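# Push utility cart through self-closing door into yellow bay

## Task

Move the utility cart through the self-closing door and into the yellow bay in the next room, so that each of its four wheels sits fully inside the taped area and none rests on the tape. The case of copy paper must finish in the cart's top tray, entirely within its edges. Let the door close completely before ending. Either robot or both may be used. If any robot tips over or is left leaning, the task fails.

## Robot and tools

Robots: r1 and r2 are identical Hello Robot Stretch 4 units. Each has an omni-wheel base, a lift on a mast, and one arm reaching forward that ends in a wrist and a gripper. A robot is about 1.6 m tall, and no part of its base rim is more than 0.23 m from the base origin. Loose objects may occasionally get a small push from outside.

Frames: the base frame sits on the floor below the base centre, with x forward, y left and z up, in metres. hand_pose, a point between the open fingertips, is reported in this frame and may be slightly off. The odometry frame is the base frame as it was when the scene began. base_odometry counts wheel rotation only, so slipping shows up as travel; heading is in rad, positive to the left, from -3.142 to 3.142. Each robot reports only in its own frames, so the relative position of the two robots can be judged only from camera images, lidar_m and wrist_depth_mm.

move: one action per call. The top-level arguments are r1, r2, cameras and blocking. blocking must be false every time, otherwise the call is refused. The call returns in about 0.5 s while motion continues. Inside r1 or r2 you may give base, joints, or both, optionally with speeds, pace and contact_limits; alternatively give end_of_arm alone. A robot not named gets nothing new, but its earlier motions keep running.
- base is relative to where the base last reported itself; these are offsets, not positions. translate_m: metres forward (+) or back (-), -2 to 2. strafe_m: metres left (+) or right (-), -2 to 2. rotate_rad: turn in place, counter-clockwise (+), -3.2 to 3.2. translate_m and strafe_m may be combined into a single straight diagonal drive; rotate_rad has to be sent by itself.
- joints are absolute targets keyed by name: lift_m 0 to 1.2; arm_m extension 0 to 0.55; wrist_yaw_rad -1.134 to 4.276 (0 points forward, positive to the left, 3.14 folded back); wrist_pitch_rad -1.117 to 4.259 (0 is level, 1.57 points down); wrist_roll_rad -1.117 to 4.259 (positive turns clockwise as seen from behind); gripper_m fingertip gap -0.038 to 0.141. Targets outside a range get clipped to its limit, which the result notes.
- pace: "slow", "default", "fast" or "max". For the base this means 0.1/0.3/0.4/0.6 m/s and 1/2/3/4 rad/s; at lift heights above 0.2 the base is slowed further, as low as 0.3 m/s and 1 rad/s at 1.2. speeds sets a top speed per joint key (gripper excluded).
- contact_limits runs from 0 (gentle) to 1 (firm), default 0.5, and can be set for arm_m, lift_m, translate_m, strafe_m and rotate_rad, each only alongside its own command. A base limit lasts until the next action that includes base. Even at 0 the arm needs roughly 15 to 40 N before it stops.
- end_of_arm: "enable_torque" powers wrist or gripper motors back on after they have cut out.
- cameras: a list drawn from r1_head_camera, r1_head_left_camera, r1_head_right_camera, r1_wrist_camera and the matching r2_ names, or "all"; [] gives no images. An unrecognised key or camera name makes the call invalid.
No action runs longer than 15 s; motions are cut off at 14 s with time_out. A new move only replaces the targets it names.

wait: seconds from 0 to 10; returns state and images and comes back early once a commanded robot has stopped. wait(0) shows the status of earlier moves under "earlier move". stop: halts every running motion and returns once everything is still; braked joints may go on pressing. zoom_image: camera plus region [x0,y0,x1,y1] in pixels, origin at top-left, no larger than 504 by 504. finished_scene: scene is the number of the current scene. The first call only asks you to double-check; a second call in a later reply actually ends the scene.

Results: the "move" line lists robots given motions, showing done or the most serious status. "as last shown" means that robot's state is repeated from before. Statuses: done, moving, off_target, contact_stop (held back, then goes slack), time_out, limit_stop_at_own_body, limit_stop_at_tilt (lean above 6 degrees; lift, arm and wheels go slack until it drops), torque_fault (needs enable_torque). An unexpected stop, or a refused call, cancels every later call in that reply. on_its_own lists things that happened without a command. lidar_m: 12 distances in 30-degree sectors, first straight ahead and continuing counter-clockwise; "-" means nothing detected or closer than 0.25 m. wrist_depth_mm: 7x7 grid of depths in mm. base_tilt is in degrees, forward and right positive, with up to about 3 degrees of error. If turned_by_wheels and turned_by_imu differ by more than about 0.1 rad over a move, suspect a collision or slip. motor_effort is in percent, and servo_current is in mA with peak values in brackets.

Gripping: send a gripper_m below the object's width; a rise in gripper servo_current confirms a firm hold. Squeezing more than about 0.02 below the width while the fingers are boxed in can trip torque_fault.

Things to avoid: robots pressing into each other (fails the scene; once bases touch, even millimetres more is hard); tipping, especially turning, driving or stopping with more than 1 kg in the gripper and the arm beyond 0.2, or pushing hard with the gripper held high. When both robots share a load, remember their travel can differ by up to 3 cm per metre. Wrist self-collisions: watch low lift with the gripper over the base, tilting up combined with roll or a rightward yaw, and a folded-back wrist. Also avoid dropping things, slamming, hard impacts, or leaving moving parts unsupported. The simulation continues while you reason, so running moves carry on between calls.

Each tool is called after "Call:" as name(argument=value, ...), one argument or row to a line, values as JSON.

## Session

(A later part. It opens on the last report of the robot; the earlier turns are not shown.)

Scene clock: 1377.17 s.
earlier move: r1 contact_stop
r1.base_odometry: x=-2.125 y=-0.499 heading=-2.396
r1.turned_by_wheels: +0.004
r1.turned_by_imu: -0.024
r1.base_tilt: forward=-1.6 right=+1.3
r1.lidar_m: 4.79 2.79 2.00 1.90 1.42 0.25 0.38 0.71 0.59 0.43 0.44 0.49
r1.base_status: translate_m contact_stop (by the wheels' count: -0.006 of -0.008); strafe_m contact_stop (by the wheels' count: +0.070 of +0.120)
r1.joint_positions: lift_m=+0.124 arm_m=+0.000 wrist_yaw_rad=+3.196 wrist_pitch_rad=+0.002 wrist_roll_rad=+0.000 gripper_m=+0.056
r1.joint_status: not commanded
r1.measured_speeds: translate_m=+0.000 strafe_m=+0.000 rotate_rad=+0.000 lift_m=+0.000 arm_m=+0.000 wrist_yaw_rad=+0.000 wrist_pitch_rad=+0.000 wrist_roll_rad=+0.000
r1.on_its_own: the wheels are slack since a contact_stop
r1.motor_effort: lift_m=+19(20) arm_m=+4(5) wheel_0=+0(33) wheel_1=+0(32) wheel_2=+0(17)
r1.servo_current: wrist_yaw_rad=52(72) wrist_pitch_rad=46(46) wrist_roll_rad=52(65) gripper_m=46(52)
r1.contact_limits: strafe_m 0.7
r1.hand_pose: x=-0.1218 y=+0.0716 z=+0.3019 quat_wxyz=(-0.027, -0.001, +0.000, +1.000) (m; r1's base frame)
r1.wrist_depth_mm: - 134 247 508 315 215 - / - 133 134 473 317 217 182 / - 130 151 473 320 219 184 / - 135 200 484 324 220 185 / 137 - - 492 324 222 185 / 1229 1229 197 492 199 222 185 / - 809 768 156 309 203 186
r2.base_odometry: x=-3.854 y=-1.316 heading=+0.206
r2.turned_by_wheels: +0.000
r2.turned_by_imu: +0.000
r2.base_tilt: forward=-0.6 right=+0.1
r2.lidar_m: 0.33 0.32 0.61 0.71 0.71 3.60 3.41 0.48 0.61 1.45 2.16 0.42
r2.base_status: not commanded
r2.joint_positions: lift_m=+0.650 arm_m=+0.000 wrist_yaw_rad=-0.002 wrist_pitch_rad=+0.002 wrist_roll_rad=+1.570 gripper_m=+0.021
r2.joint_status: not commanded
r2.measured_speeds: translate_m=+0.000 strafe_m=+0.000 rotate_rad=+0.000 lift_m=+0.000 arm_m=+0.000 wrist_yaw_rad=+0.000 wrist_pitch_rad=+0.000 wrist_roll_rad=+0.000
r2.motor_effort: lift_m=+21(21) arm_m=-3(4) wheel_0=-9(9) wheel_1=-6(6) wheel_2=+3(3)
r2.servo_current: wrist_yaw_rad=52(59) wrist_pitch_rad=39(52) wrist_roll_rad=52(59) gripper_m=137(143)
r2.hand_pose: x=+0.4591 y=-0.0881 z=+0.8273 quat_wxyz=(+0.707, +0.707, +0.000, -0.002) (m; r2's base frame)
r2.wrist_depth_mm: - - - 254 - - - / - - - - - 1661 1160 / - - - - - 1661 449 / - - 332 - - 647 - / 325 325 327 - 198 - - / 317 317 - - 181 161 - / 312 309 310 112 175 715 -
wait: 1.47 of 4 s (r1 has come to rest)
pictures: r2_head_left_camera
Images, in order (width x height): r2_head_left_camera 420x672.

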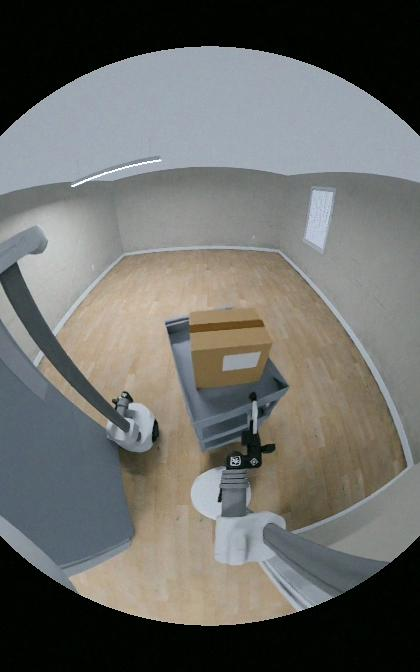

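Call:
stop(
)

Call:
move(
  r2={"base": {"strafe_m": 0.045, "translate_m": -0.4}, "pace": "slow"},
  blocking=false,
  cameras=[],
)

Call:
wait(
  seconds=8,
  cameras=["r2_head_camera", "r2_head_right_camera"],
)

Scene clock: 1390.33 s.
stop: r1's wheels hold again
r1.base_odometry: x=-2.125 y=-0.499 heading=-2.396
r1.turned_by_wheels: +0.000
r1.turned_by_imu: +0.000
r1.base_tilt: forward=-1.6 right=+1.3
r1.lidar_m: 4.82 2.81 1.99 1.87 1.41 0.25 0.38 0.75 0.57 0.47 0.46 0.52
r1.base_status: translate_m contact_stop (by the wheels' count: -0.006 of -0.008); strafe_m contact_stop (by the wheels' count: +0.070 of +0.120)
r1.joint_positions: lift_m=+0.124 arm_m=+0.000 wrist_yaw_rad=+3.196 wrist_pitch_rad=+0.002 wrist_roll_rad=+0.000 gripper_m=+0.056
r1.joint_status: not commanded
r1.measured_speeds: translate_m=+0.000 strafe_m=+0.000 rotate_rad=+0.000 lift_m=+0.000 arm_m=+0.000 wrist_yaw_rad=+0.000 wrist_pitch_rad=+0.000 wrist_roll_rad=+0.000
r1.motor_effort: lift_m=+19(20) arm_m=+4(5) wheel_0=+0(33) wheel_1=+0(32) wheel_2=+0(17)
r1.servo_current: wrist_yaw_rad=59(72) wrist_pitch_rad=39(46) wrist_roll_rad=39(65) gripper_m=39(52)
r1.contact_limits: strafe_m 0.7
r1.hand_pose: x=-0.1218 y=+0.0716 z=+0.3019 quat_wxyz=(-0.027, -0.001, +0.000, +1.000) (m; r1's base frame)
r1.wrist_depth_mm: - 134 247 466 314 215 - / - 133 134 469 317 217 183 / - 130 151 473 320 220 185 / - 135 200 480 324 220 185 / 137 - - 488 325 222 185 / 1229 1229 196 492 199 222 185 / - 809 759 156 307 203 185
r2.base_odometry: x=-3.854 y=-1.316 heading=+0.206
r2.turned_by_wheels: +0.000
r2.turned_by_imu: +0.000
r2.base_tilt: forward=-0.7 right=+0.1
r2.lidar_m: 0.33 0.31 0.61 0.71 0.72 3.56 3.42 0.48 0.60 1.48 2.15 0.44
r2.base_status: not commanded
r2.joint_positions: lift_m=+0.650 arm_m=+0.000 wrist_yaw_rad=-0.002 wrist_pitch_rad=+0.002 wrist_roll_rad=+1.570 gripper_m=+0.021
r2.joint_status: not commanded
r2.measured_speeds: translate_m=+0.000 strafe_m=+0.000 rotate_rad=+0.000 lift_m=+0.000 arm_m=+0.000 wrist_yaw_rad=+0.000 wrist_pitch_rad=+0.000 wrist_roll_rad=+0.000
r2.motor_effort: lift_m=+21(21) arm_m=-4(4) wheel_0=-9(9) wheel_1=-5(6) wheel_2=+3(3)
r2.servo_current: wrist_yaw_rad=52(59) wrist_pitch_rad=39(52) wrist_roll_rad=46(59) gripper_m=143(143)
r2.hand_pose: x=+0.4591 y=-0.0881 z=+0.8273 quat_wxyz=(+0.707, +0.707, +0.000, -0.002) (m; r2's base frame)
r2.wrist_depth_mm: - - - 254 - - - / - - - - - 1661 1138 / - - - - - 1708 445 / - - 334 - - 654 - / 327 327 327 - 198 768 - / 319 319 - - 181 161 - / 310 309 310 112 175 732 -
pictures: r1_head_camera, r1_head_left_camera, r1_head_right_camera, r1_wrist_camera, r2_head_camera, r2_head_left_camera, r2_head_right_camera, r2_wrist_camera
Images, in order (width x height): r1_head_camera 420x560, r1_head_left_camera 420x672, r1_head_right_camera 420x672, r1_wrist_camera 616x392, r2_head_camera 420x560, r2_head_left_camera 420x672, r2_head_right_camera 420x672, r2_wrist_camera 616x392.

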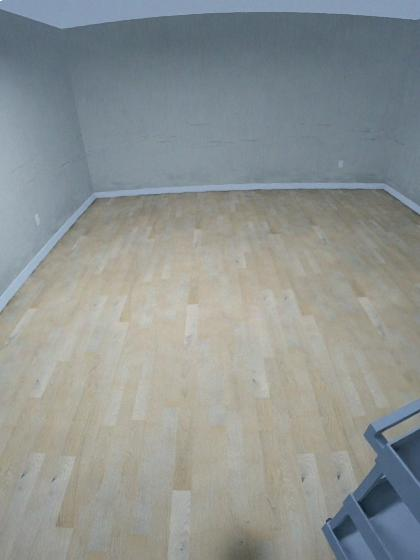

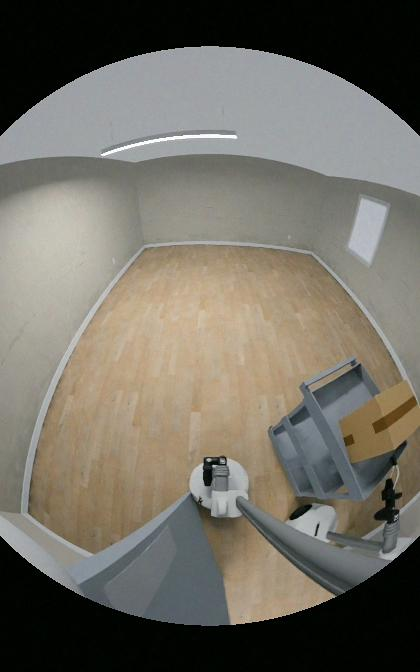

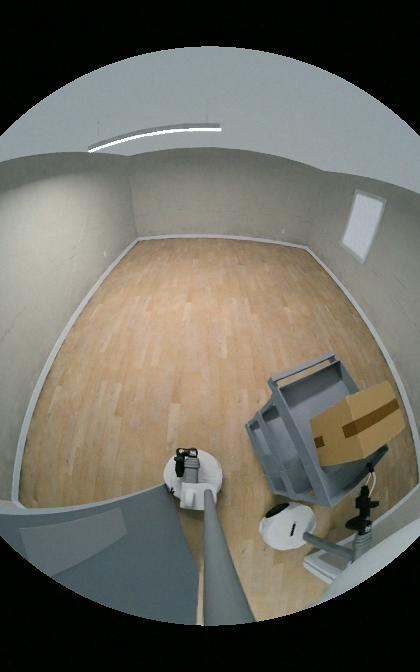

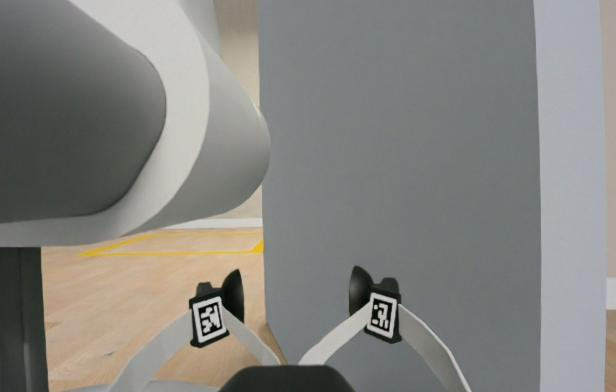

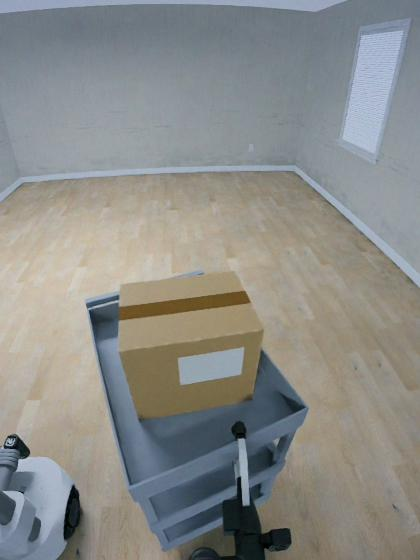

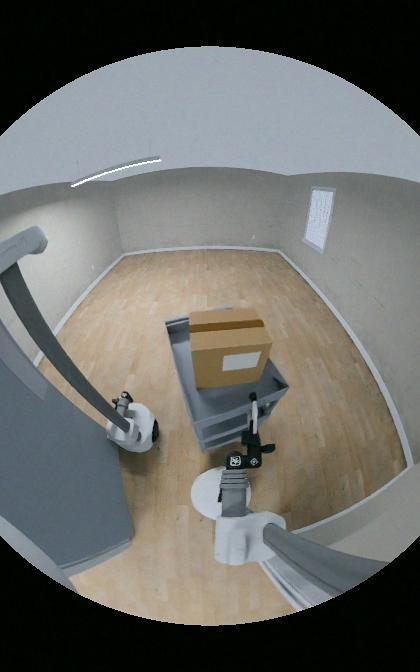

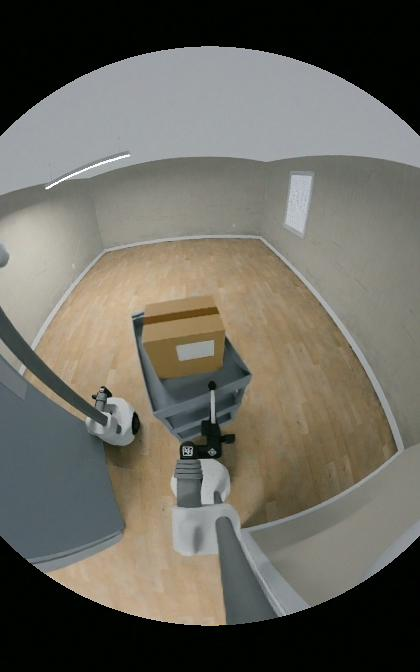

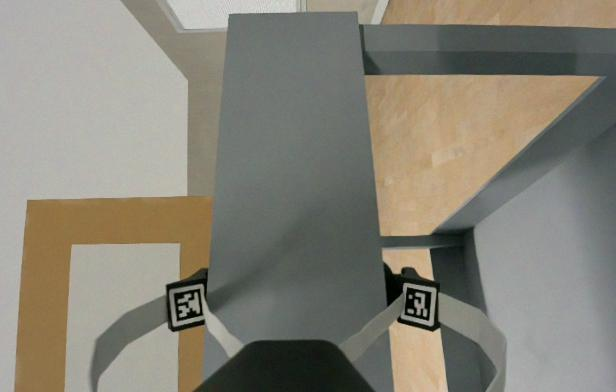

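Scene clock: 1390.83 s.
move: r2 moving
r1.base_odometry: x=-2.125 y=-0.499 heading=-2.396
r1.turned_by_wheels: +0.000
r1.turned_by_imu: +0.000
r1.base_tilt: forward=-1.6 right=+1.3
r1.lidar_m: 4.83 2.81 1.99 1.89 1.42 0.25 0.39 0.71 0.54 0.44 0.43 0.52
r1.base_status: not commanded
r1.joint_positions: lift_m=+0.124 arm_m=+0.000 wrist_yaw_rad=+3.196 wrist_pitch_rad=+0.002 wrist_roll_rad=+0.000 gripper_m=+0.056
r1.joint_status: not commanded
r1.measured_speeds: translate_m=+0.000 strafe_m=+0.000 rotate_rad=+0.000 lift_m=+0.000 arm_m=+0.000 wrist_yaw_rad=+0.000 wrist_pitch_rad=+0.000 wrist_roll_rad=+0.000
r1.motor_effort: lift_m=+19(20) arm_m=+4(4) wheel_0=+1(1) wheel_1=+0(0) wheel_2=+0(0)
r1.servo_current: wrist_yaw_rad=33(65) wrist_pitch_rad=46(52) wrist_roll_rad=39(59) gripper_m=39(46)
r1.contact_limits: strafe_m 0.7
r1.hand_pose: x=-0.1218 y=+0.0716 z=+0.3019 quat_wxyz=(-0.027, -0.001, +0.000, +1.000) (m; r1's base frame)
r1.wrist_depth_mm: - 134 248 466 314 215 - / - 133 134 469 319 217 182 / - 130 151 473 322 219 185 / - 135 200 484 322 220 185 / 137 - - 488 324 221 185 / 1229 1229 196 492 199 222 186 / - 809 759 156 309 203 186
r2.base_odometry: x=-3.867 y=-1.317 heading=+0.205
r2.turned_by_wheels: -0.001
r2.turned_by_imu: -0.001
r2.base_tilt: forward=-0.6 right=+0.1
r2.lidar_m: 0.33 0.31 0.61 0.69 0.70 3.59 3.40 0.45 0.60 1.42 2.16 0.41
r2.base_status: translate_m moving; strafe_m moving
r2.joint_positions: lift_m=+0.650 arm_m=+0.000 wrist_yaw_rad=-0.002 wrist_pitch_rad=+0.002 wrist_roll_rad=+1.570 gripper_m=+0.021
r2.joint_status: not commanded
r2.measured_speeds: translate_m=-0.049 strafe_m=+0.005 rotate_rad=+0.000 lift_m=+0.000 arm_m=+0.000 wrist_yaw_rad=+0.000 wrist_pitch_rad=+0.000 wrist_roll_rad=+0.000
r2.motor_effort: lift_m=+21(21) arm_m=-4(4) wheel_0=-12(14) wheel_1=-7(9) wheel_2=+9(10)
r2.servo_current: wrist_yaw_rad=52(52) wrist_pitch_rad=46(46) wrist_roll_rad=52(52) gripper_m=130(143)
r2.hand_pose: x=+0.4591 y=-0.0881 z=+0.8273 quat_wxyz=(+0.707, +0.707, +0.000, -0.002) (m; r2's base frame)
r2.wrist_depth_mm: - - - 252 - - - / - - - - - 1661 1138 / - - - - - 1661 449 / - - 332 - - 707 - / 325 329 325 - 196 - - / 319 319 - - 181 160 - / 310 309 314 112 175 723 -
pictures: none
No camera images: "cameras" was empty.

Scene clock: 1395.63 s.
earlier move: r2 done
r1.base_odometry: x=-2.125 y=-0.499 heading=-2.396
r1.turned_by_wheels: +0.000
r1.turned_by_imu: +0.000
r1.base_tilt: forward=-1.6 right=+1.2
r1.lidar_m: 4.81 2.79 2.00 1.88 1.44 0.25 0.40 0.72 0.36 0.31 0.34 3.90
r1.base_status: not commanded
r1.joint_positions: lift_m=+0.124 arm_m=+0.000 wrist_yaw_rad=+3.196 wrist_pitch_rad=+0.002 wrist_roll_rad=+0.000 gripper_m=+0.056
r1.joint_status: not commanded
r1.measured_speeds: translate_m=+0.000 strafe_m=+0.000 rotate_rad=+0.000 lift_m=+0.000 arm_m=+0.000 wrist_yaw_rad=+0.000 wrist_pitch_rad=+0.000 wrist_roll_rad=+0.000
r1.motor_effort: lift_m=+19(20) arm_m=+4(4) wheel_0=+0(1) wheel_1=+0(1) wheel_2=+0(0)
r1.servo_current: wrist_yaw_rad=52(72) wrist_pitch_rad=52(52) wrist_roll_rad=46(65) gripper_m=46(52)
r1.contact_limits: strafe_m 0.7
r1.hand_pose: x=-0.1218 y=+0.0716 z=+0.3019 quat_wxyz=(-0.027, -0.001, +0.000, +1.000) (m; r1's base frame)
r1.wrist_depth_mm: - 134 248 466 314 215 - / - 133 134 473 319 217 182 / - 130 151 477 320 220 185 / - 135 200 484 324 220 185 / 220 1756 - 488 325 221 185 / 891 1060 196 492 198 222 185 / - 820 759 156 309 203 186
r2.base_odometry: x=-4.255 y=-1.353 heading=+0.205
r2.turned_by_wheels: +0.000
r2.turned_by_imu: -0.001
r2.base_tilt: forward=-0.7 right=+0.0
r2.lidar_m: 0.33 0.34 0.66 0.54 0.60 3.17 2.99 3.06 0.27 0.25 2.24 0.43
r2.base_status: done
r2.joint_positions: lift_m=+0.650 arm_m=+0.000 wrist_yaw_rad=-0.003 wrist_pitch_rad=+0.002 wrist_roll_rad=+1.570 gripper_m=+0.021
r2.joint_status: not commanded
r2.measured_speeds: translate_m=+0.000 strafe_m=+0.000 rotate_rad=+0.000 lift_m=+0.000 arm_m=+0.000 wrist_yaw_rad=+0.000 wrist_pitch_rad=+0.000 wrist_roll_rad=+0.000
r2.motor_effort: lift_m=+21(21) arm_m=-4(4) wheel_0=-10(15) wheel_1=-6(9) wheel_2=+5(10)
r2.servo_current: wrist_yaw_rad=52(65) wrist_pitch_rad=46(52) wrist_roll_rad=33(65) gripper_m=143(150)
r2.hand_pose: x=+0.4590 y=-0.0883 z=+0.8273 quat_wxyz=(+0.707, +0.707, +0.000, -0.002) (m; r2's base frame)
r2.wrist_depth_mm: - - - - 242 - - / - - - - - 1708 1138 / - - - - - 1661 442 / - 329 329 - 206 732 - / 325 325 325 - 191 - - / 319 320 - - 182 162 - / 315 314 317 112 176 723 -
wait: 4.80 of 8 s (r2 has come to rest)
pictures: r2_head_camera, r2_head_right_camera
Images, in order (width x height): r2_head_camera 420x560, r2_head_right_camera 420x672.

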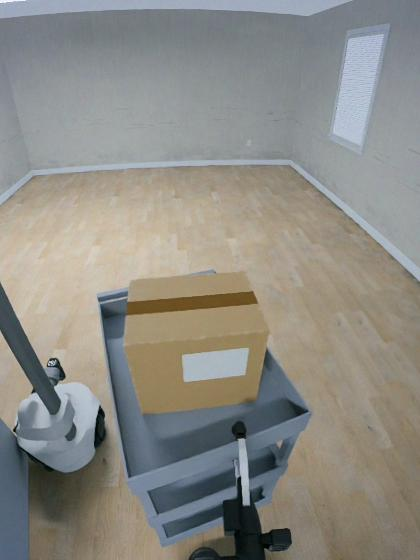

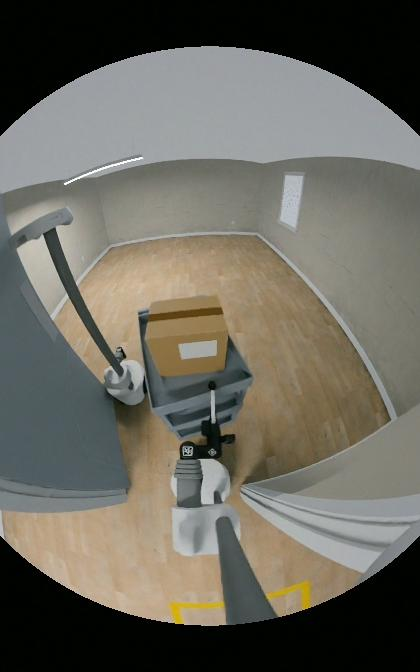

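Call:
zoom_image(
  camera="r2_head_right_camera",
  region=[90, 400, 320, 630],
)

Scaled by 2.191 from the camera's 420x672 image, which has a finer 600x960 frame.

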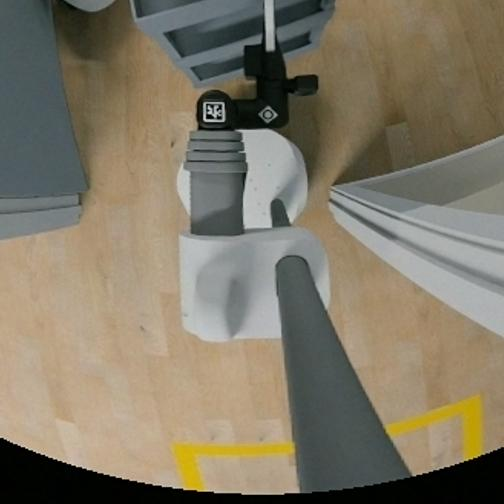

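Call:
move(
  r2={"base": {"translate_m": -0.165}, "pace": "slow"},
  blocking=false,
  cameras=[],
)

Call:
wait(
  seconds=4,
  cameras=["r1_head_right_camera"],
)

Scene clock: 1440.80 s.
move: r2 moving
r1.base_odometry: x=-2.125 y=-0.499 heading=-2.396
r1.turned_by_wheels: +0.000
r1.turned_by_imu: +0.000
r1.base_tilt: forward=-1.6 right=+1.3
r1.lidar_m: 4.83 2.78 1.98 1.88 1.41 0.25 0.38 0.71 0.38 0.30 0.31 3.87
r1.base_status: not commanded
r1.joint_positions: lift_m=+0.124 arm_m=+0.000 wrist_yaw_rad=+3.196 wrist_pitch_rad=+0.002 wrist_roll_rad=+0.000 gripper_m=+0.056
r1.joint_status: not commanded
r1.measured_speeds: translate_m=+0.000 strafe_m=+0.000 rotate_rad=+0.000 lift_m=+0.000 arm_m=+0.000 wrist_yaw_rad=+0.000 wrist_pitch_rad=+0.000 wrist_roll_rad=+0.000
r1.motor_effort: lift_m=+19(20) arm_m=+4(4) wheel_0=+0(1) wheel_1=+0(0) wheel_2=+0(0)
r1.servo_current: wrist_yaw_rad=46(78) wrist_pitch_rad=39(46) wrist_roll_rad=39(59) gripper_m=33(46)
r1.contact_limits: strafe_m 0.7
r1.hand_pose: x=-0.1218 y=+0.0716 z=+0.3019 quat_wxyz=(-0.027, -0.001, +0.000, +1.000) (m; r1's base frame)
r1.wrist_depth_mm: - 134 248 466 314 214 - / - 133 134 473 317 217 183 / - 130 151 477 320 220 185 / - 135 200 484 325 220 185 / 220 1118 - 488 324 222 185 / 891 1025 197 492 198 223 185 / - 809 759 156 309 203 186
r2.base_odometry: x=-4.267 y=-1.356 heading=+0.205
r2.turned_by_wheels: -0.001
r2.turned_by_imu: +0.000
r2.base_tilt: forward=-0.7 right=+0.0
r2.lidar_m: 0.34 0.33 0.68 0.54 0.62 3.13 2.99 3.04 0.25 0.25 2.23 0.43
r2.base_status: translate_m moving
r2.joint_positions: lift_m=+0.650 arm_m=+0.000 wrist_yaw_rad=-0.003 wrist_pitch_rad=+0.002 wrist_roll_rad=+1.570 gripper_m=+0.021
r2.joint_status: not commanded
r2.measured_speeds: translate_m=-0.048 strafe_m=+0.001 rotate_rad=+0.002 lift_m=+0.000 arm_m=+0.000 wrist_yaw_rad=+0.000 wrist_pitch_rad=+0.000 wrist_roll_rad=+0.000
r2.motor_effort: lift_m=+21(21) arm_m=-4(4) wheel_0=-11(16) wheel_1=-7(9) wheel_2=+8(10)
r2.servo_current: wrist_yaw_rad=46(59) wrist_pitch_rad=39(46) wrist_roll_rad=39(52) gripper_m=143(143)
r2.hand_pose: x=+0.4590 y=-0.0883 z=+0.8273 quat_wxyz=(+0.707, +0.707, +0.000, -0.002) (m; r2's base frame)
r2.wrist_depth_mm: - - - - 240 - - / - - - - - 1708 1160 / - - - - - 1708 449 / - 329 329 - 204 699 - / 325 325 324 - 193 - - / 320 317 184 - 182 162 - / 314 315 317 112 177 732 -
pictures: none
No camera images: "cameras" was empty.

Scene clock: 1443.23 s.
earlier move: r2 done
r1.base_odometry: x=-2.125 y=-0.499 heading=-2.396
r1.turned_by_wheels: +0.000
r1.turned_by_imu: +0.000
r1.base_tilt: forward=-1.6 right=+1.2
r1.lidar_m: 4.81 2.81 1.97 1.89 1.42 0.25 0.37 0.61 0.35 0.31 2.87 3.87
r1.base_status: not commanded
r1.joint_positions: lift_m=+0.124 arm_m=+0.000 wrist_yaw_rad=+3.196 wrist_pitch_rad=+0.002 wrist_roll_rad=+0.000 gripper_m=+0.056
r1.joint_status: not commanded
r1.measured_speeds: translate_m=+0.000 strafe_m=+0.000 rotate_rad=+0.000 lift_m=+0.000 arm_m=+0.000 wrist_yaw_rad=+0.000 wrist_pitch_rad=+0.000 wrist_roll_rad=+0.000
r1.motor_effort: lift_m=+19(20) arm_m=+4(4) wheel_0=+0(1) wheel_1=+0(0) wheel_2=+0(0)
r1.servo_current: wrist_yaw_rad=65(78) wrist_pitch_rad=39(46) wrist_roll_rad=59(65) gripper_m=39(52)
r1.contact_limits: strafe_m 0.7
r1.hand_pose: x=-0.1218 y=+0.0716 z=+0.3019 quat_wxyz=(-0.027, -0.001, +0.000, +1.000) (m; r1's base frame)
r1.wrist_depth_mm: - 134 247 466 314 214 - / - 133 134 473 317 218 183 / - 130 151 473 320 219 185 / - 135 200 484 324 220 185 / 137 1078 - 488 325 221 185 / 1008 1098 196 496 198 222 185 / - 809 759 156 309 203 186
r2.base_odometry: x=-4.416 y=-1.387 heading=+0.205
r2.turned_by_wheels: +0.001
r2.turned_by_imu: +0.001
r2.base_tilt: forward=-0.7 right=+0.1
r2.lidar_m: 0.35 0.35 0.60 0.54 2.56 3.01 2.82 2.89 2.35 0.25 0.28 0.42
r2.base_status: done
r2.joint_positions: lift_m=+0.650 arm_m=+0.000 wrist_yaw_rad=+0.000 wrist_pitch_rad=+0.002 wrist_roll_rad=+1.570 gripper_m=+0.021
r2.joint_status: not commanded
r2.measured_speeds: translate_m=+0.000 strafe_m=+0.000 rotate_rad=+0.000 lift_m=+0.000 arm_m=+0.000 wrist_yaw_rad=+0.000 wrist_pitch_rad=+0.000 wrist_roll_rad=+0.000
r2.motor_effort: lift_m=+21(21) arm_m=-4(4) wheel_0=-3(16) wheel_1=-4(9) wheel_2=+7(12)
r2.servo_current: wrist_yaw_rad=52(65) wrist_pitch_rad=39(46) wrist_roll_rad=46(59) gripper_m=130(143)
r2.hand_pose: x=+0.4593 y=-0.0874 z=+0.8273 quat_wxyz=(+0.707, +0.707, +0.001, -0.001) (m; r2's base frame)
r2.wrist_depth_mm: - - - - - - - / - - - - - 1708 1160 / - - - - - 1708 462 / 329 327 327 - 201 723 - / 324 322 325 - 193 - - / 320 320 185 - 183 162 - / 319 319 319 112 - 741 -
wait: 2.43 of 4 s (r2 has come to rest)
pictures: r1_head_right_camera
Images, in order (width x height): r1_head_right_camera 420x672.

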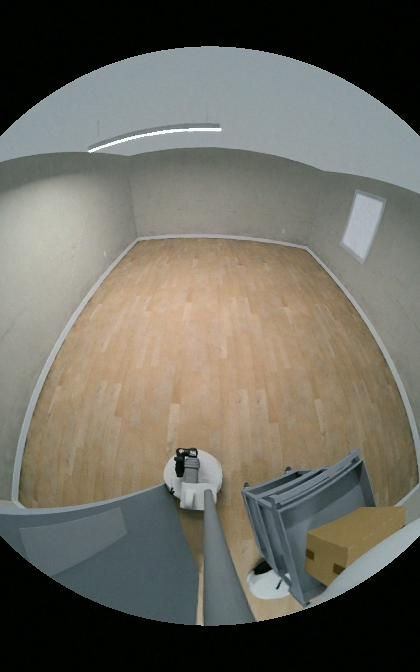

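Call:
move(
  r2={"base": {"strafe_m": 0.034, "translate_m": -0.155}, "pace": "slow"},
  blocking=false,
  cameras=[],
)

Call:
wait(
  seconds=4,
  cameras=["r2_head_right_camera", "r2_head_camera"],
)

Scene clock: 1454.27 s.
move: r2 moving
r1.base_odometry: x=-2.125 y=-0.499 heading=-2.396
r1.turned_by_wheels: +0.000
r1.turned_by_imu: +0.000
r1.base_tilt: forward=-1.6 right=+1.3
r1.lidar_m: 4.81 2.79 1.99 1.90 1.41 0.25 0.37 0.60 0.33 0.31 2.90 3.86
r1.base_status: not commanded
r1.joint_positions: lift_m=+0.124 arm_m=+0.000 wrist_yaw_rad=+3.196 wrist_pitch_rad=+0.002 wrist_roll_rad=+0.000 gripper_m=+0.056
r1.joint_status: not commanded
r1.measured_speeds: translate_m=+0.000 strafe_m=+0.000 rotate_rad=+0.000 lift_m=+0.000 arm_m=+0.000 wrist_yaw_rad=+0.000 wrist_pitch_rad=+0.000 wrist_roll_rad=+0.000
r1.motor_effort: lift_m=+19(20) arm_m=+4(4) wheel_0=+0(1) wheel_1=+0(0) wheel_2=+0(0)
r1.servo_current: wrist_yaw_rad=52(59) wrist_pitch_rad=39(46) wrist_roll_rad=39(59) gripper_m=39(46)
r1.contact_limits: strafe_m 0.7
r1.hand_pose: x=-0.1218 y=+0.0716 z=+0.3019 quat_wxyz=(-0.027, -0.001, +0.000, +1.000) (m; r1's base frame)
r1.wrist_depth_mm: - 134 247 462 314 215 - / - 133 134 469 317 218 183 / - 130 151 473 322 220 185 / - 135 200 484 324 220 185 / 137 1098 - 488 325 222 185 / 1025 1098 197 496 199 222 185 / - 820 759 156 307 203 186
r2.base_odometry: x=-4.429 y=-1.387 heading=+0.205
r2.turned_by_wheels: +0.000
r2.turned_by_imu: +0.000
r2.base_tilt: forward=-0.6 right=+0.1
r2.lidar_m: 0.35 0.33 0.59 0.55 2.55 3.00 2.81 2.88 2.31 0.25 0.28 0.43
r2.base_status: translate_m moving; strafe_m moving
r2.joint_positions: lift_m=+0.650 arm_m=+0.000 wrist_yaw_rad=+0.001 wrist_pitch_rad=+0.002 wrist_roll_rad=+1.570 gripper_m=+0.021
r2.joint_status: not commanded
r2.measured_speeds: translate_m=-0.049 strafe_m=+0.010 rotate_rad=-0.001 lift_m=+0.000 arm_m=+0.000 wrist_yaw_rad=+0.000 wrist_pitch_rad=+0.000 wrist_roll_rad=+0.000
r2.motor_effort: lift_m=+21(21) arm_m=-3(4) wheel_0=-7(7) wheel_1=-5(6) wheel_2=+12(13)
r2.servo_current: wrist_yaw_rad=39(59) wrist_pitch_rad=39(46) wrist_roll_rad=52(52) gripper_m=143(143)
r2.hand_pose: x=+0.4594 y=-0.0872 z=+0.8273 quat_wxyz=(+0.707, +0.707, +0.001, +0.000) (m; r2's base frame)
r2.wrist_depth_mm: - - - - - - - / - - - - - 1661 1138 / - - - - - 1661 459 / 327 327 329 - 201 732 - / 322 322 324 - 193 759 - / 320 322 185 - 182 163 - / 319 319 317 112 - 723 -
pictures: none
No camera images: "cameras" was empty.

Scene clock: 1456.60 s.
earlier move: r2 done
r1.base_odometry: x=-2.125 y=-0.499 heading=-2.396
r1.turned_by_wheels: +0.000
r1.turned_by_imu: +0.000
r1.base_tilt: forward=-1.6 right=+1.3
r1.lidar_m: 4.82 2.80 1.99 1.89 1.39 0.25 0.38 0.50 0.37 0.58 2.90 3.88
r1.base_status: not commanded
r1.joint_positions: lift_m=+0.124 arm_m=+0.000 wrist_yaw_rad=+3.196 wrist_pitch_rad=+0.002 wrist_roll_rad=+0.000 gripper_m=+0.056
r1.joint_status: not commanded
r1.measured_speeds: translate_m=+0.000 strafe_m=+0.000 rotate_rad=+0.000 lift_m=+0.000 arm_m=+0.000 wrist_yaw_rad=+0.000 wrist_pitch_rad=+0.000 wrist_roll_rad=+0.000
r1.motor_effort: lift_m=+19(20) arm_m=+4(4) wheel_0=+0(1) wheel_1=+0(0) wheel_2=+0(0)
r1.servo_current: wrist_yaw_rad=39(65) wrist_pitch_rad=39(52) wrist_roll_rad=46(72) gripper_m=46(46)
r1.contact_limits: strafe_m 0.7
r1.hand_pose: x=-0.1218 y=+0.0716 z=+0.3019 quat_wxyz=(-0.027, -0.001, +0.000, +1.000) (m; r1's base frame)
r1.wrist_depth_mm: - 134 247 466 314 215 - / - 133 134 469 319 218 182 / - 130 151 473 322 220 185 / - 135 200 484 324 220 185 / 137 1182 - 488 325 221 185 / - 1138 196 496 198 221 186 / - 820 759 156 309 203 186
r2.base_odometry: x=-4.574 y=-1.385 heading=+0.204
r2.turned_by_wheels: -0.001
r2.turned_by_imu: -0.001
r2.base_tilt: forward=-0.7 right=+0.1
r2.lidar_m: 0.34 0.35 0.56 0.54 2.52 2.86 2.67 2.76 2.34 0.61 0.32 0.41
r2.base_status: done
r2.joint_positions: lift_m=+0.650 arm_m=+0.000 wrist_yaw_rad=-0.005 wrist_pitch_rad=+0.002 wrist_roll_rad=+1.570 gripper_m=+0.021
r2.joint_status: not commanded
r2.measured_speeds: translate_m=+0.000 strafe_m=+0.000 rotate_rad=+0.000 lift_m=+0.000 arm_m=+0.000 wrist_yaw_rad=+0.000 wrist_pitch_rad=+0.000 wrist_roll_rad=+0.000
r2.motor_effort: lift_m=+21(21) arm_m=-4(4) wheel_0=-10(16) wheel_1=-7(8) wheel_2=+1(13)
r2.servo_current: wrist_yaw_rad=52(65) wrist_pitch_rad=46(46) wrist_roll_rad=39(59) gripper_m=137(150)
r2.hand_pose: x=+0.4588 y=-0.0890 z=+0.8273 quat_wxyz=(+0.707, +0.707, -0.001, -0.003) (m; r2's base frame)
r2.wrist_depth_mm: - - - - - - - / - - - - - 1661 1138 / - - - - - 1618 455 / 325 325 327 - 809 732 - / 324 324 325 - 192 - - / 322 322 183 - 181 162 - / 319 319 320 112 177 741 -
wait: 2.33 of 4 s (r2 has come to rest)
pictures: r2_head_camera, r2_head_right_camera
Images, in order (width x height): r2_head_camera 420x560, r2_head_right_camera 420x672.

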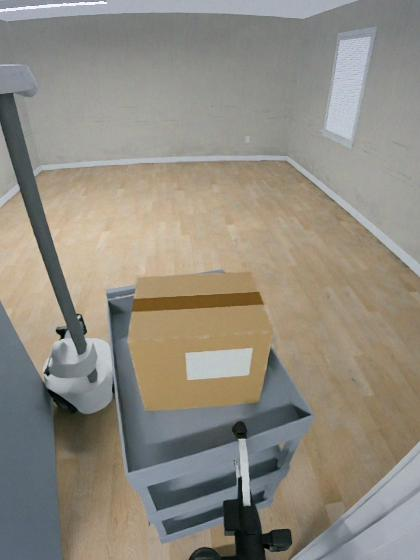

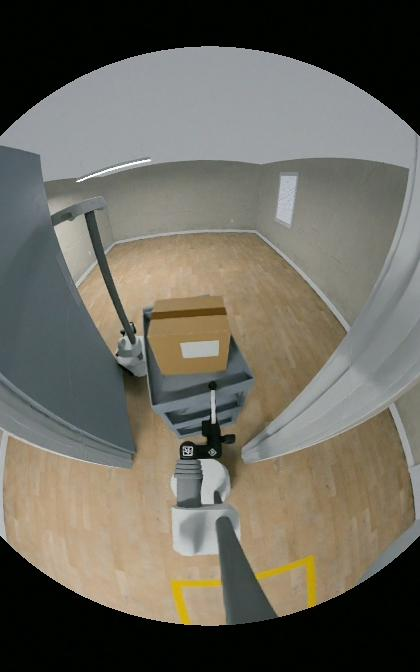

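Call:
move(
  r2={"base": {"strafe_m": 0.112, "translate_m": -0.137}, "pace": "slow"},
  blocking=false,
  cameras=[],
)

Call:
wait(
  seconds=4,
  cameras=["r2_head_right_camera", "r2_head_camera"],
)

Scene clock: 1487.60 s.
move: r2 moving
r1.base_odometry: x=-2.125 y=-0.499 heading=-2.396
r1.turned_by_wheels: +0.000
r1.turned_by_imu: +0.000
r1.base_tilt: forward=-1.6 right=+1.3
r1.lidar_m: 4.82 2.80 2.01 1.89 1.42 0.25 0.37 0.51 0.37 0.56 2.93 3.85
r1.base_status: not commanded
r1.joint_positions: lift_m=+0.124 arm_m=+0.000 wrist_yaw_rad=+3.196 wrist_pitch_rad=+0.002 wrist_roll_rad=+0.000 gripper_m=+0.056
r1.joint_status: not commanded
r1.measured_speeds: translate_m=+0.000 strafe_m=+0.000 rotate_rad=+0.000 lift_m=+0.000 arm_m=+0.000 wrist_yaw_rad=+0.000 wrist_pitch_rad=+0.000 wrist_roll_rad=+0.000
r1.motor_effort: lift_m=+19(20) arm_m=+4(4) wheel_0=+0(1) wheel_1=+0(1) wheel_2=+0(0)
r1.servo_current: wrist_yaw_rad=59(59) wrist_pitch_rad=39(46) wrist_roll_rad=26(59) gripper_m=39(46)
r1.contact_limits: strafe_m 0.7
r1.hand_pose: x=-0.1218 y=+0.0716 z=+0.3019 quat_wxyz=(-0.027, -0.001, +0.000, +1.000) (m; r1's base frame)
r1.wrist_depth_mm: - 134 247 466 314 214 - / - 133 134 473 317 217 183 / - 130 151 477 320 219 185 / - 135 200 484 325 220 185 / 137 1205 - 488 325 220 185 / - 1160 197 492 199 223 185 / - 809 759 156 309 203 186
r2.base_odometry: x=-4.586 y=-1.379 heading=+0.204
r2.turned_by_wheels: +0.000
r2.turned_by_imu: +0.000
r2.base_tilt: forward=-0.6 right=+0.1
r2.lidar_m: 0.33 0.33 0.53 0.56 2.53 2.80 2.67 2.74 2.35 0.67 0.34 0.44
r2.base_status: translate_m moving; strafe_m moving
r2.joint_positions: lift_m=+0.650 arm_m=+0.000 wrist_yaw_rad=-0.005 wrist_pitch_rad=+0.002 wrist_roll_rad=+1.570 gripper_m=+0.021
r2.joint_status: not commanded
r2.measured_speeds: translate_m=-0.041 strafe_m=+0.033 rotate_rad=+0.001 lift_m=+0.000 arm_m=+0.000 wrist_yaw_rad=+0.000 wrist_pitch_rad=+0.000 wrist_roll_rad=+0.000
r2.motor_effort: lift_m=+21(21) arm_m=-4(4) wheel_0=-15(17) wheel_1=+1(4) wheel_2=+8(8)
r2.servo_current: wrist_yaw_rad=52(59) wrist_pitch_rad=39(46) wrist_roll_rad=52(52) gripper_m=137(143)
r2.hand_pose: x=+0.4588 y=-0.0890 z=+0.8273 quat_wxyz=(+0.707, +0.707, -0.001, -0.003) (m; r2's base frame)
r2.wrist_depth_mm: - - - - - - - / - - - - - 1708 1138 / - - - - - 1708 462 / 327 327 329 - 820 768 - / 324 324 324 - 191 778 - / 322 322 183 - 182 163 - / 320 320 322 112 178 732 -
pictures: none
No camera images: "cameras" was empty.

Scene clock: 1490.10 s.
earlier move: r2 done
r1.base_odometry: x=-2.125 y=-0.499 heading=-2.396
r1.turned_by_wheels: +0.000
r1.turned_by_imu: +0.000
r1.base_tilt: forward=-1.6 right=+1.2
r1.lidar_m: 4.81 2.80 1.98 1.88 1.42 0.25 0.39 0.45 0.40 2.84 2.92 3.87
r1.base_status: not commanded
r1.joint_positions: lift_m=+0.124 arm_m=+0.000 wrist_yaw_rad=+3.196 wrist_pitch_rad=+0.002 wrist_roll_rad=+0.000 gripper_m=+0.056
r1.joint_status: not commanded
r1.measured_speeds: translate_m=+0.000 strafe_m=+0.000 rotate_rad=+0.000 lift_m=+0.000 arm_m=+0.000 wrist_yaw_rad=+0.000 wrist_pitch_rad=+0.000 wrist_roll_rad=+0.000
r1.motor_effort: lift_m=+19(20) arm_m=+4(4) wheel_0=+0(1) wheel_1=+0(1) wheel_2=+0(0)
r1.servo_current: wrist_yaw_rad=46(72) wrist_pitch_rad=39(52) wrist_roll_rad=46(65) gripper_m=46(46)
r1.contact_limits: strafe_m 0.7
r1.hand_pose: x=-0.1218 y=+0.0716 z=+0.3019 quat_wxyz=(-0.027, -0.001, +0.000, +1.000) (m; r1's base frame)
r1.wrist_depth_mm: - 134 247 462 314 215 - / - 133 134 473 317 217 183 / - 130 151 473 320 219 185 / - 135 200 484 324 220 185 / 137 1008 1499 488 325 222 185 / - 1025 197 488 199 222 185 / - 820 759 156 309 203 186
r2.base_odometry: x=-4.731 y=-1.303 heading=+0.204
r2.turned_by_wheels: +0.000
r2.turned_by_imu: -0.001
r2.base_tilt: forward=-0.7 right=+0.1
r2.lidar_m: 0.34 0.39 0.47 0.70 2.40 2.72 2.55 2.59 2.50 1.27 0.46 0.42
r2.base_status: done
r2.joint_positions: lift_m=+0.650 arm_m=+0.000 wrist_yaw_rad=-0.006 wrist_pitch_rad=+0.002 wrist_roll_rad=+1.570 gripper_m=+0.021
r2.joint_status: not commanded
r2.measured_speeds: translate_m=+0.000 strafe_m=+0.000 rotate_rad=+0.000 lift_m=+0.000 arm_m=+0.000 wrist_yaw_rad=+0.000 wrist_pitch_rad=+0.000 wrist_roll_rad=+0.000
r2.motor_effort: lift_m=+21(21) arm_m=-3(4) wheel_0=-9(17) wheel_1=+3(6) wheel_2=+2(8)
r2.servo_current: wrist_yaw_rad=46(65) wrist_pitch_rad=39(46) wrist_roll_rad=52(59) gripper_m=130(143)
r2.hand_pose: x=+0.4588 y=-0.0892 z=+0.8273 quat_wxyz=(+0.707, +0.707, -0.001, -0.003) (m; r2's base frame)
r2.wrist_depth_mm: - - - - 195 1618 1160 / - - - - - 1661 480 / - - - - 191 707 - / 317 315 317 - 189 - - / 325 322 325 - 186 768 - / 330 330 - - 183 154 - / 342 342 342 112 - - -
wait: 2.50 of 4 s (r2 has come to rest)
pictures: r2_head_camera, r2_head_right_camera
Images, in order (width x height): r2_head_camera 420x560, r2_head_right_camera 420x672.

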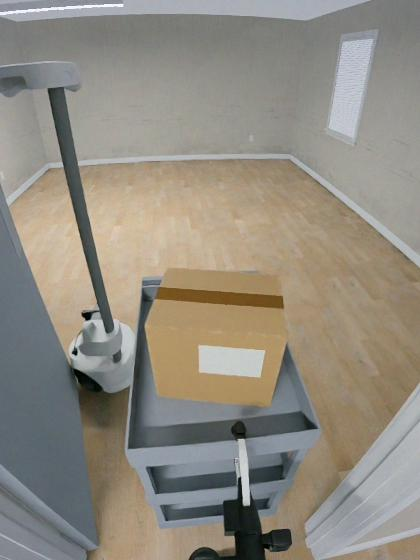

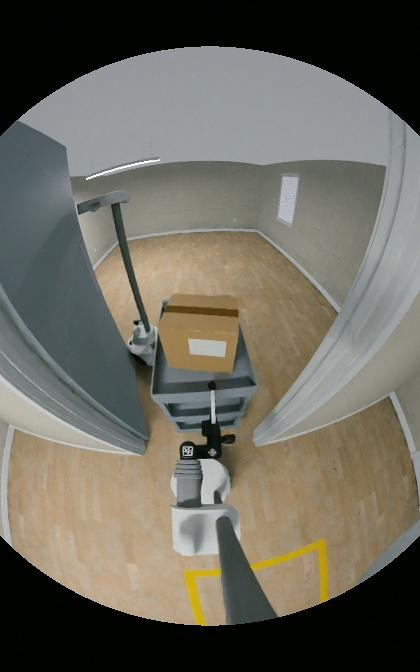

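Call:
move(
  r2={"base": {"translate_m": -0.495, "strafe_m": -0.065}, "pace": "slow"},
  blocking=false,
  cameras=[],
)

Call:
wait(
  seconds=7,
  cameras=["r2_head_camera", "r2_head_right_camera"],
)

Scene clock: 1509.57 s.
move: r2 moving
r1.base_odometry: x=-2.125 y=-0.499 heading=-2.396
r1.turned_by_wheels: +0.000
r1.turned_by_imu: +0.000
r1.base_tilt: forward=-1.6 right=+1.3
r1.lidar_m: 4.81 2.78 1.96 1.90 1.45 0.25 0.38 0.46 0.39 2.81 2.93 3.90
r1.base_status: not commanded
r1.joint_positions: lift_m=+0.124 arm_m=+0.000 wrist_yaw_rad=+3.196 wrist_pitch_rad=+0.002 wrist_roll_rad=+0.000 gripper_m=+0.056
r1.joint_status: not commanded
r1.measured_speeds: translate_m=+0.000 strafe_m=+0.000 rotate_rad=+0.000 lift_m=+0.000 arm_m=+0.000 wrist_yaw_rad=+0.000 wrist_pitch_rad=+0.000 wrist_roll_rad=+0.000
r1.motor_effort: lift_m=+19(20) arm_m=+4(4) wheel_0=+0(1) wheel_1=+0(0) wheel_2=+0(0)
r1.servo_current: wrist_yaw_rad=59(59) wrist_pitch_rad=46(46) wrist_roll_rad=46(59) gripper_m=39(52)
r1.contact_limits: strafe_m 0.7
r1.hand_pose: x=-0.1218 y=+0.0716 z=+0.3019 quat_wxyz=(-0.027, -0.001, +0.000, +1.000) (m; r1's base frame)
r1.wrist_depth_mm: - 134 248 466 314 215 - / - 133 134 469 317 218 182 / - 130 151 477 322 220 185 / - 135 200 480 324 220 185 / 137 1008 1499 488 325 221 185 / - 1025 197 492 198 221 186 / - 809 768 156 309 203 186
r2.base_odometry: x=-4.743 y=-1.307 heading=+0.203
r2.turned_by_wheels: +0.000
r2.turned_by_imu: +0.000
r2.base_tilt: forward=-0.6 right=+0.1
r2.lidar_m: 0.37 0.40 0.48 0.77 2.40 2.73 2.52 2.60 2.47 1.32 0.48 0.40
r2.base_status: translate_m moving; strafe_m moving
r2.joint_positions: lift_m=+0.650 arm_m=+0.000 wrist_yaw_rad=-0.004 wrist_pitch_rad=+0.002 wrist_roll_rad=+1.570 gripper_m=+0.021
r2.joint_status: not commanded
r2.measured_speeds: translate_m=-0.050 strafe_m=-0.006 rotate_rad=+0.002 lift_m=+0.000 arm_m=+0.000 wrist_yaw_rad=+0.035 wrist_pitch_rad=+0.002 wrist_roll_rad=+0.000
r2.motor_effort: lift_m=+21(21) arm_m=-4(4) wheel_0=-6(14) wheel_1=-7(8) wheel_2=+10(10)
r2.servo_current: wrist_yaw_rad=52(59) wrist_pitch_rad=39(46) wrist_roll_rad=46(52) gripper_m=137(137)
r2.hand_pose: x=+0.4590 y=-0.0885 z=+0.8272 quat_wxyz=(+0.707, +0.707, +0.000, -0.002) (m; r2's base frame)
r2.wrist_depth_mm: - - - - 191 1661 1138 / - - - - - 1661 459 / - 496 404 - 190 750 - / 314 317 315 - 809 - - / 322 327 325 - 187 - - / 332 329 183 - 183 160 - / 343 343 345 112 - - -
pictures: none
No camera images: "cameras" was empty.

Scene clock: 1515.33 s.
earlier move: r2 done
r1.base_odometry: x=-2.125 y=-0.499 heading=-2.396
r1.turned_by_wheels: +0.000
r1.turned_by_imu: +0.000
r1.base_tilt: forward=-1.6 right=+1.3
r1.lidar_m: 4.81 2.76 2.02 1.88 1.42 0.25 0.38 0.82 1.04 2.83 2.89 3.84
r1.base_status: not commanded
r1.joint_positions: lift_m=+0.124 arm_m=+0.000 wrist_yaw_rad=+3.196 wrist_pitch_rad=+0.002 wrist_roll_rad=+0.000 gripper_m=+0.056
r1.joint_status: not commanded
r1.measured_speeds: translate_m=+0.000 strafe_m=+0.000 rotate_rad=+0.000 lift_m=+0.000 arm_m=+0.000 wrist_yaw_rad=+0.000 wrist_pitch_rad=+0.000 wrist_roll_rad=+0.000
r1.motor_effort: lift_m=+19(20) arm_m=+4(4) wheel_0=+0(1) wheel_1=+0(1) wheel_2=+0(0)
r1.servo_current: wrist_yaw_rad=52(78) wrist_pitch_rad=33(52) wrist_roll_rad=46(72) gripper_m=39(52)
r1.contact_limits: strafe_m 0.7
r1.hand_pose: x=-0.1218 y=+0.0716 z=+0.3019 quat_wxyz=(-0.027, -0.001, +0.000, +1.000) (m; r1's base frame)
r1.wrist_depth_mm: - 134 248 462 314 214 - / - 133 134 473 319 217 182 / - 130 151 477 320 219 185 / - 135 201 484 324 220 185 / 137 - 1863 488 325 221 185 / 1118 1118 196 492 198 222 185 / - 809 768 156 307 203 186
r2.base_odometry: x=-5.202 y=-1.467 heading=+0.204
r2.turned_by_wheels: +0.001
r2.turned_by_imu: +0.004
r2.base_tilt: forward=-0.7 right=+0.0
r2.lidar_m: 0.37 0.38 0.97 2.27 2.42 2.17 2.04 2.07 2.44 2.30 1.11 0.42
r2.base_status: done
r2.joint_positions: lift_m=+0.650 arm_m=+0.000 wrist_yaw_rad=+0.008 wrist_pitch_rad=+0.002 wrist_roll_rad=+1.570 gripper_m=+0.021
r2.joint_status: not commanded
r2.measured_speeds: translate_m=+0.000 strafe_m=+0.000 rotate_rad=+0.000 lift_m=+0.000 arm_m=+0.000 wrist_yaw_rad=+0.000 wrist_pitch_rad=+0.000 wrist_roll_rad=+0.000
r2.motor_effort: lift_m=+21(21) arm_m=-4(4) wheel_0=+2(14) wheel_1=-5(9) wheel_2=+10(19)
r2.servo_current: wrist_yaw_rad=46(72) wrist_pitch_rad=39(52) wrist_roll_rad=46(65) gripper_m=130(143)
r2.hand_pose: x=+0.4600 y=-0.0852 z=+0.8272 quat_wxyz=(+0.707, +0.707, +0.004, +0.002) (m; r2's base frame)
r2.wrist_depth_mm: - 647 535 - 198 - - / - - - - - 1661 466 / - - - - 778 759 - / 319 319 319 - 798 - - / 324 325 329 - 189 - - / 336 330 185 - 182 160 - / 340 340 343 112 - - -
wait: 5.77 of 7 s (r2 has come to rest)
pictures: r2_head_camera, r2_head_right_camera
Images, in order (width x height): r2_head_camera 420x560, r2_head_right_camera 420x672.

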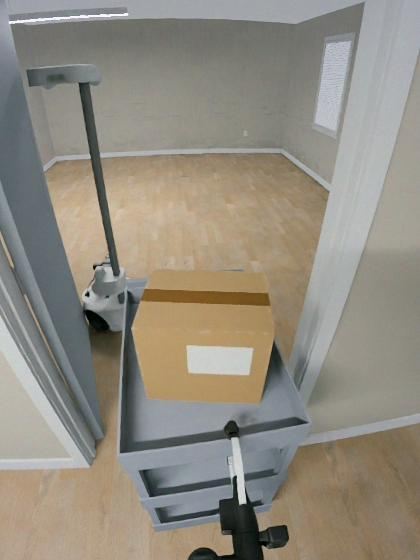

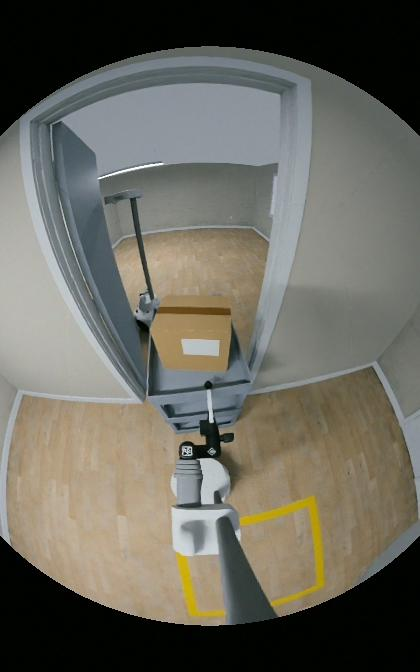

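Call:
move(
  r2={"base": {"translate_m": -0.396, "strafe_m": -0.056}, "pace": "slow"},
  blocking=false,
  cameras=[],
)

Call:
wait(
  seconds=7,
  cameras=["r2_head_right_camera"],
)

Scene clock: 1545.87 s.
move: r2 moving
r1.base_odometry: x=-2.125 y=-0.499 heading=-2.396
r1.turned_by_wheels: +0.000
r1.turned_by_imu: +0.000
r1.base_tilt: forward=-1.6 right=+1.3
r1.lidar_m: 4.81 2.79 1.98 1.85 1.42 0.25 0.37 0.84 1.03 2.81 2.94 3.89
r1.base_status: not commanded
r1.joint_positions: lift_m=+0.124 arm_m=+0.000 wrist_yaw_rad=+3.196 wrist_pitch_rad=+0.002 wrist_roll_rad=+0.000 gripper_m=+0.056
r1.joint_status: not commanded
r1.measured_speeds: translate_m=+0.000 strafe_m=+0.000 rotate_rad=+0.000 lift_m=+0.000 arm_m=+0.000 wrist_yaw_rad=+0.000 wrist_pitch_rad=+0.000 wrist_roll_rad=+0.000
r1.motor_effort: lift_m=+19(20) arm_m=+3(4) wheel_0=+0(1) wheel_1=+0(0) wheel_2=+0(0)
r1.servo_current: wrist_yaw_rad=39(65) wrist_pitch_rad=46(52) wrist_roll_rad=52(65) gripper_m=46(46)
r1.contact_limits: strafe_m 0.7
r1.hand_pose: x=-0.1218 y=+0.0716 z=+0.3019 quat_wxyz=(-0.027, -0.001, +0.000, +1.000) (m; r1's base frame)
r1.wrist_depth_mm: - 134 247 466 314 215 - / - 133 134 469 317 217 182 / - 130 151 477 322 220 184 / - 135 200 484 324 220 185 / 137 - 1863 492 325 222 185 / 1118 1229 197 492 199 223 185 / - 820 768 155 309 202 185
r2.base_odometry: x=-5.214 y=-1.471 heading=+0.205
r2.turned_by_wheels: +0.001
r2.turned_by_imu: +0.001
r2.base_tilt: forward=-0.7 right=+0.1
r2.lidar_m: 0.37 0.38 0.98 2.28 2.40 2.16 2.04 2.11 2.43 2.31 1.11 0.42
r2.base_status: translate_m moving; strafe_m moving
r2.joint_positions: lift_m=+0.650 arm_m=+0.000 wrist_yaw_rad=+0.008 wrist_pitch_rad=+0.002 wrist_roll_rad=+1.570 gripper_m=+0.021
r2.joint_status: not commanded
r2.measured_speeds: translate_m=-0.048 strafe_m=-0.007 rotate_rad=+0.000 lift_m=+0.000 arm_m=+0.000 wrist_yaw_rad=+0.000 wrist_pitch_rad=+0.000 wrist_roll_rad=+0.000
r2.motor_effort: lift_m=+21(21) arm_m=-3(4) wheel_0=-4(4) wheel_1=-5(7) wheel_2=+15(16)
r2.servo_current: wrist_yaw_rad=52(65) wrist_pitch_rad=33(46) wrist_roll_rad=39(59) gripper_m=130(137)
r2.hand_pose: x=+0.4600 y=-0.0852 z=+0.8272 quat_wxyz=(+0.707, +0.707, +0.004, +0.002) (m; r2's base frame)
r2.wrist_depth_mm: - 530 544 - 199 - - / - - - - - 1661 477 / - - - - 768 750 - / 317 320 319 - 809 - - / 325 324 325 - 190 - - / 334 329 185 - 184 160 - / 338 340 342 112 - - -
pictures: none
No camera images: "cameras" was empty.

Scene clock: 1550.63 s.
earlier move: r2 done
r1.base_odometry: x=-2.125 y=-0.499 heading=-2.396
r1.turned_by_wheels: +0.000
r1.turned_by_imu: +0.000
r1.base_tilt: forward=-1.6 right=+1.3
r1.lidar_m: 4.81 2.80 1.98 1.89 1.43 0.25 0.40 1.21 1.34 2.83 2.90 3.89
r1.base_status: not commanded
r1.joint_positions: lift_m=+0.124 arm_m=+0.000 wrist_yaw_rad=+3.196 wrist_pitch_rad=+0.002 wrist_roll_rad=+0.000 gripper_m=+0.056
r1.joint_status: not commanded
r1.measured_speeds: translate_m=+0.000 strafe_m=+0.000 rotate_rad=+0.000 lift_m=+0.000 arm_m=+0.000 wrist_yaw_rad=+0.000 wrist_pitch_rad=+0.000 wrist_roll_rad=+0.000
r1.motor_effort: lift_m=+19(20) arm_m=+4(4) wheel_0=+0(1) wheel_1=+0(0) wheel_2=+0(0)
r1.servo_current: wrist_yaw_rad=52(72) wrist_pitch_rad=46(52) wrist_roll_rad=46(72) gripper_m=46(52)
r1.contact_limits: strafe_m 0.7
r1.hand_pose: x=-0.1218 y=+0.0716 z=+0.3019 quat_wxyz=(-0.027, -0.001, +0.000, +1.000) (m; r1's base frame)
r1.wrist_depth_mm: - 134 248 469 314 215 - / - 133 134 469 317 216 183 / - 130 151 477 320 220 184 / - 135 200 484 324 220 185 / 137 1756 1983 488 324 222 185 / 1229 1255 197 492 199 222 186 / - 809 750 156 309 203 186
r2.base_odometry: x=-5.578 y=-1.602 heading=+0.205
r2.turned_by_wheels: +0.000
r2.turned_by_imu: +0.003
r2.base_tilt: forward=-0.6 right=+0.0
r2.lidar_m: 0.35 0.38 1.49 2.39 2.46 1.73 1.66 1.68 2.26 2.25 1.71 0.43
r2.base_status: done
r2.joint_positions: lift_m=+0.650 arm_m=+0.000 wrist_yaw_rad=+0.008 wrist_pitch_rad=+0.002 wrist_roll_rad=+1.570 gripper_m=+0.021
r2.joint_status: not commanded
r2.measured_speeds: translate_m=+0.000 strafe_m=+0.000 rotate_rad=+0.000 lift_m=+0.000 arm_m=+0.000 wrist_yaw_rad=+0.000 wrist_pitch_rad=+0.000 wrist_roll_rad=+0.000
r2.motor_effort: lift_m=+21(21) arm_m=-4(4) wheel_0=+0(6) wheel_1=-5(8) wheel_2=+10(16)
r2.servo_current: wrist_yaw_rad=52(72) wrist_pitch_rad=39(52) wrist_roll_rad=52(65) gripper_m=137(143)
r2.hand_pose: x=+0.4600 y=-0.0852 z=+0.8272 quat_wxyz=(+0.707, +0.707, +0.004, +0.002) (m; r2's base frame)
r2.wrist_depth_mm: - - - - - - - / - - - - - - 424 / - - - - - 1430 - / 320 324 322 - 809 - - / 324 327 329 - 193 - - / 327 327 - - 182 160 - / 330 330 332 112 - 759 -
wait: 4.77 of 7 s (r2 has come to rest)
pictures: r2_head_right_camera
Images, in order (width x height): r2_head_right_camera 420x672.

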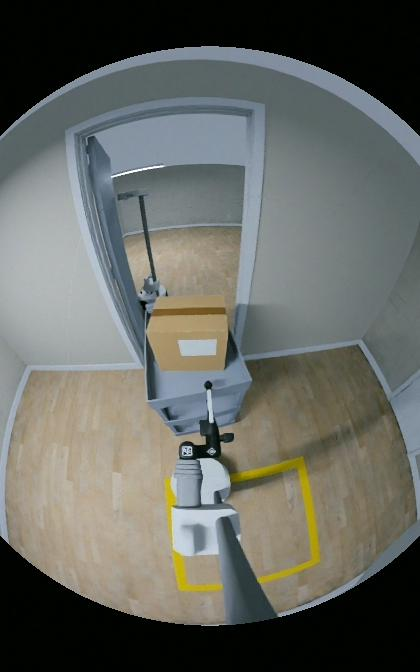

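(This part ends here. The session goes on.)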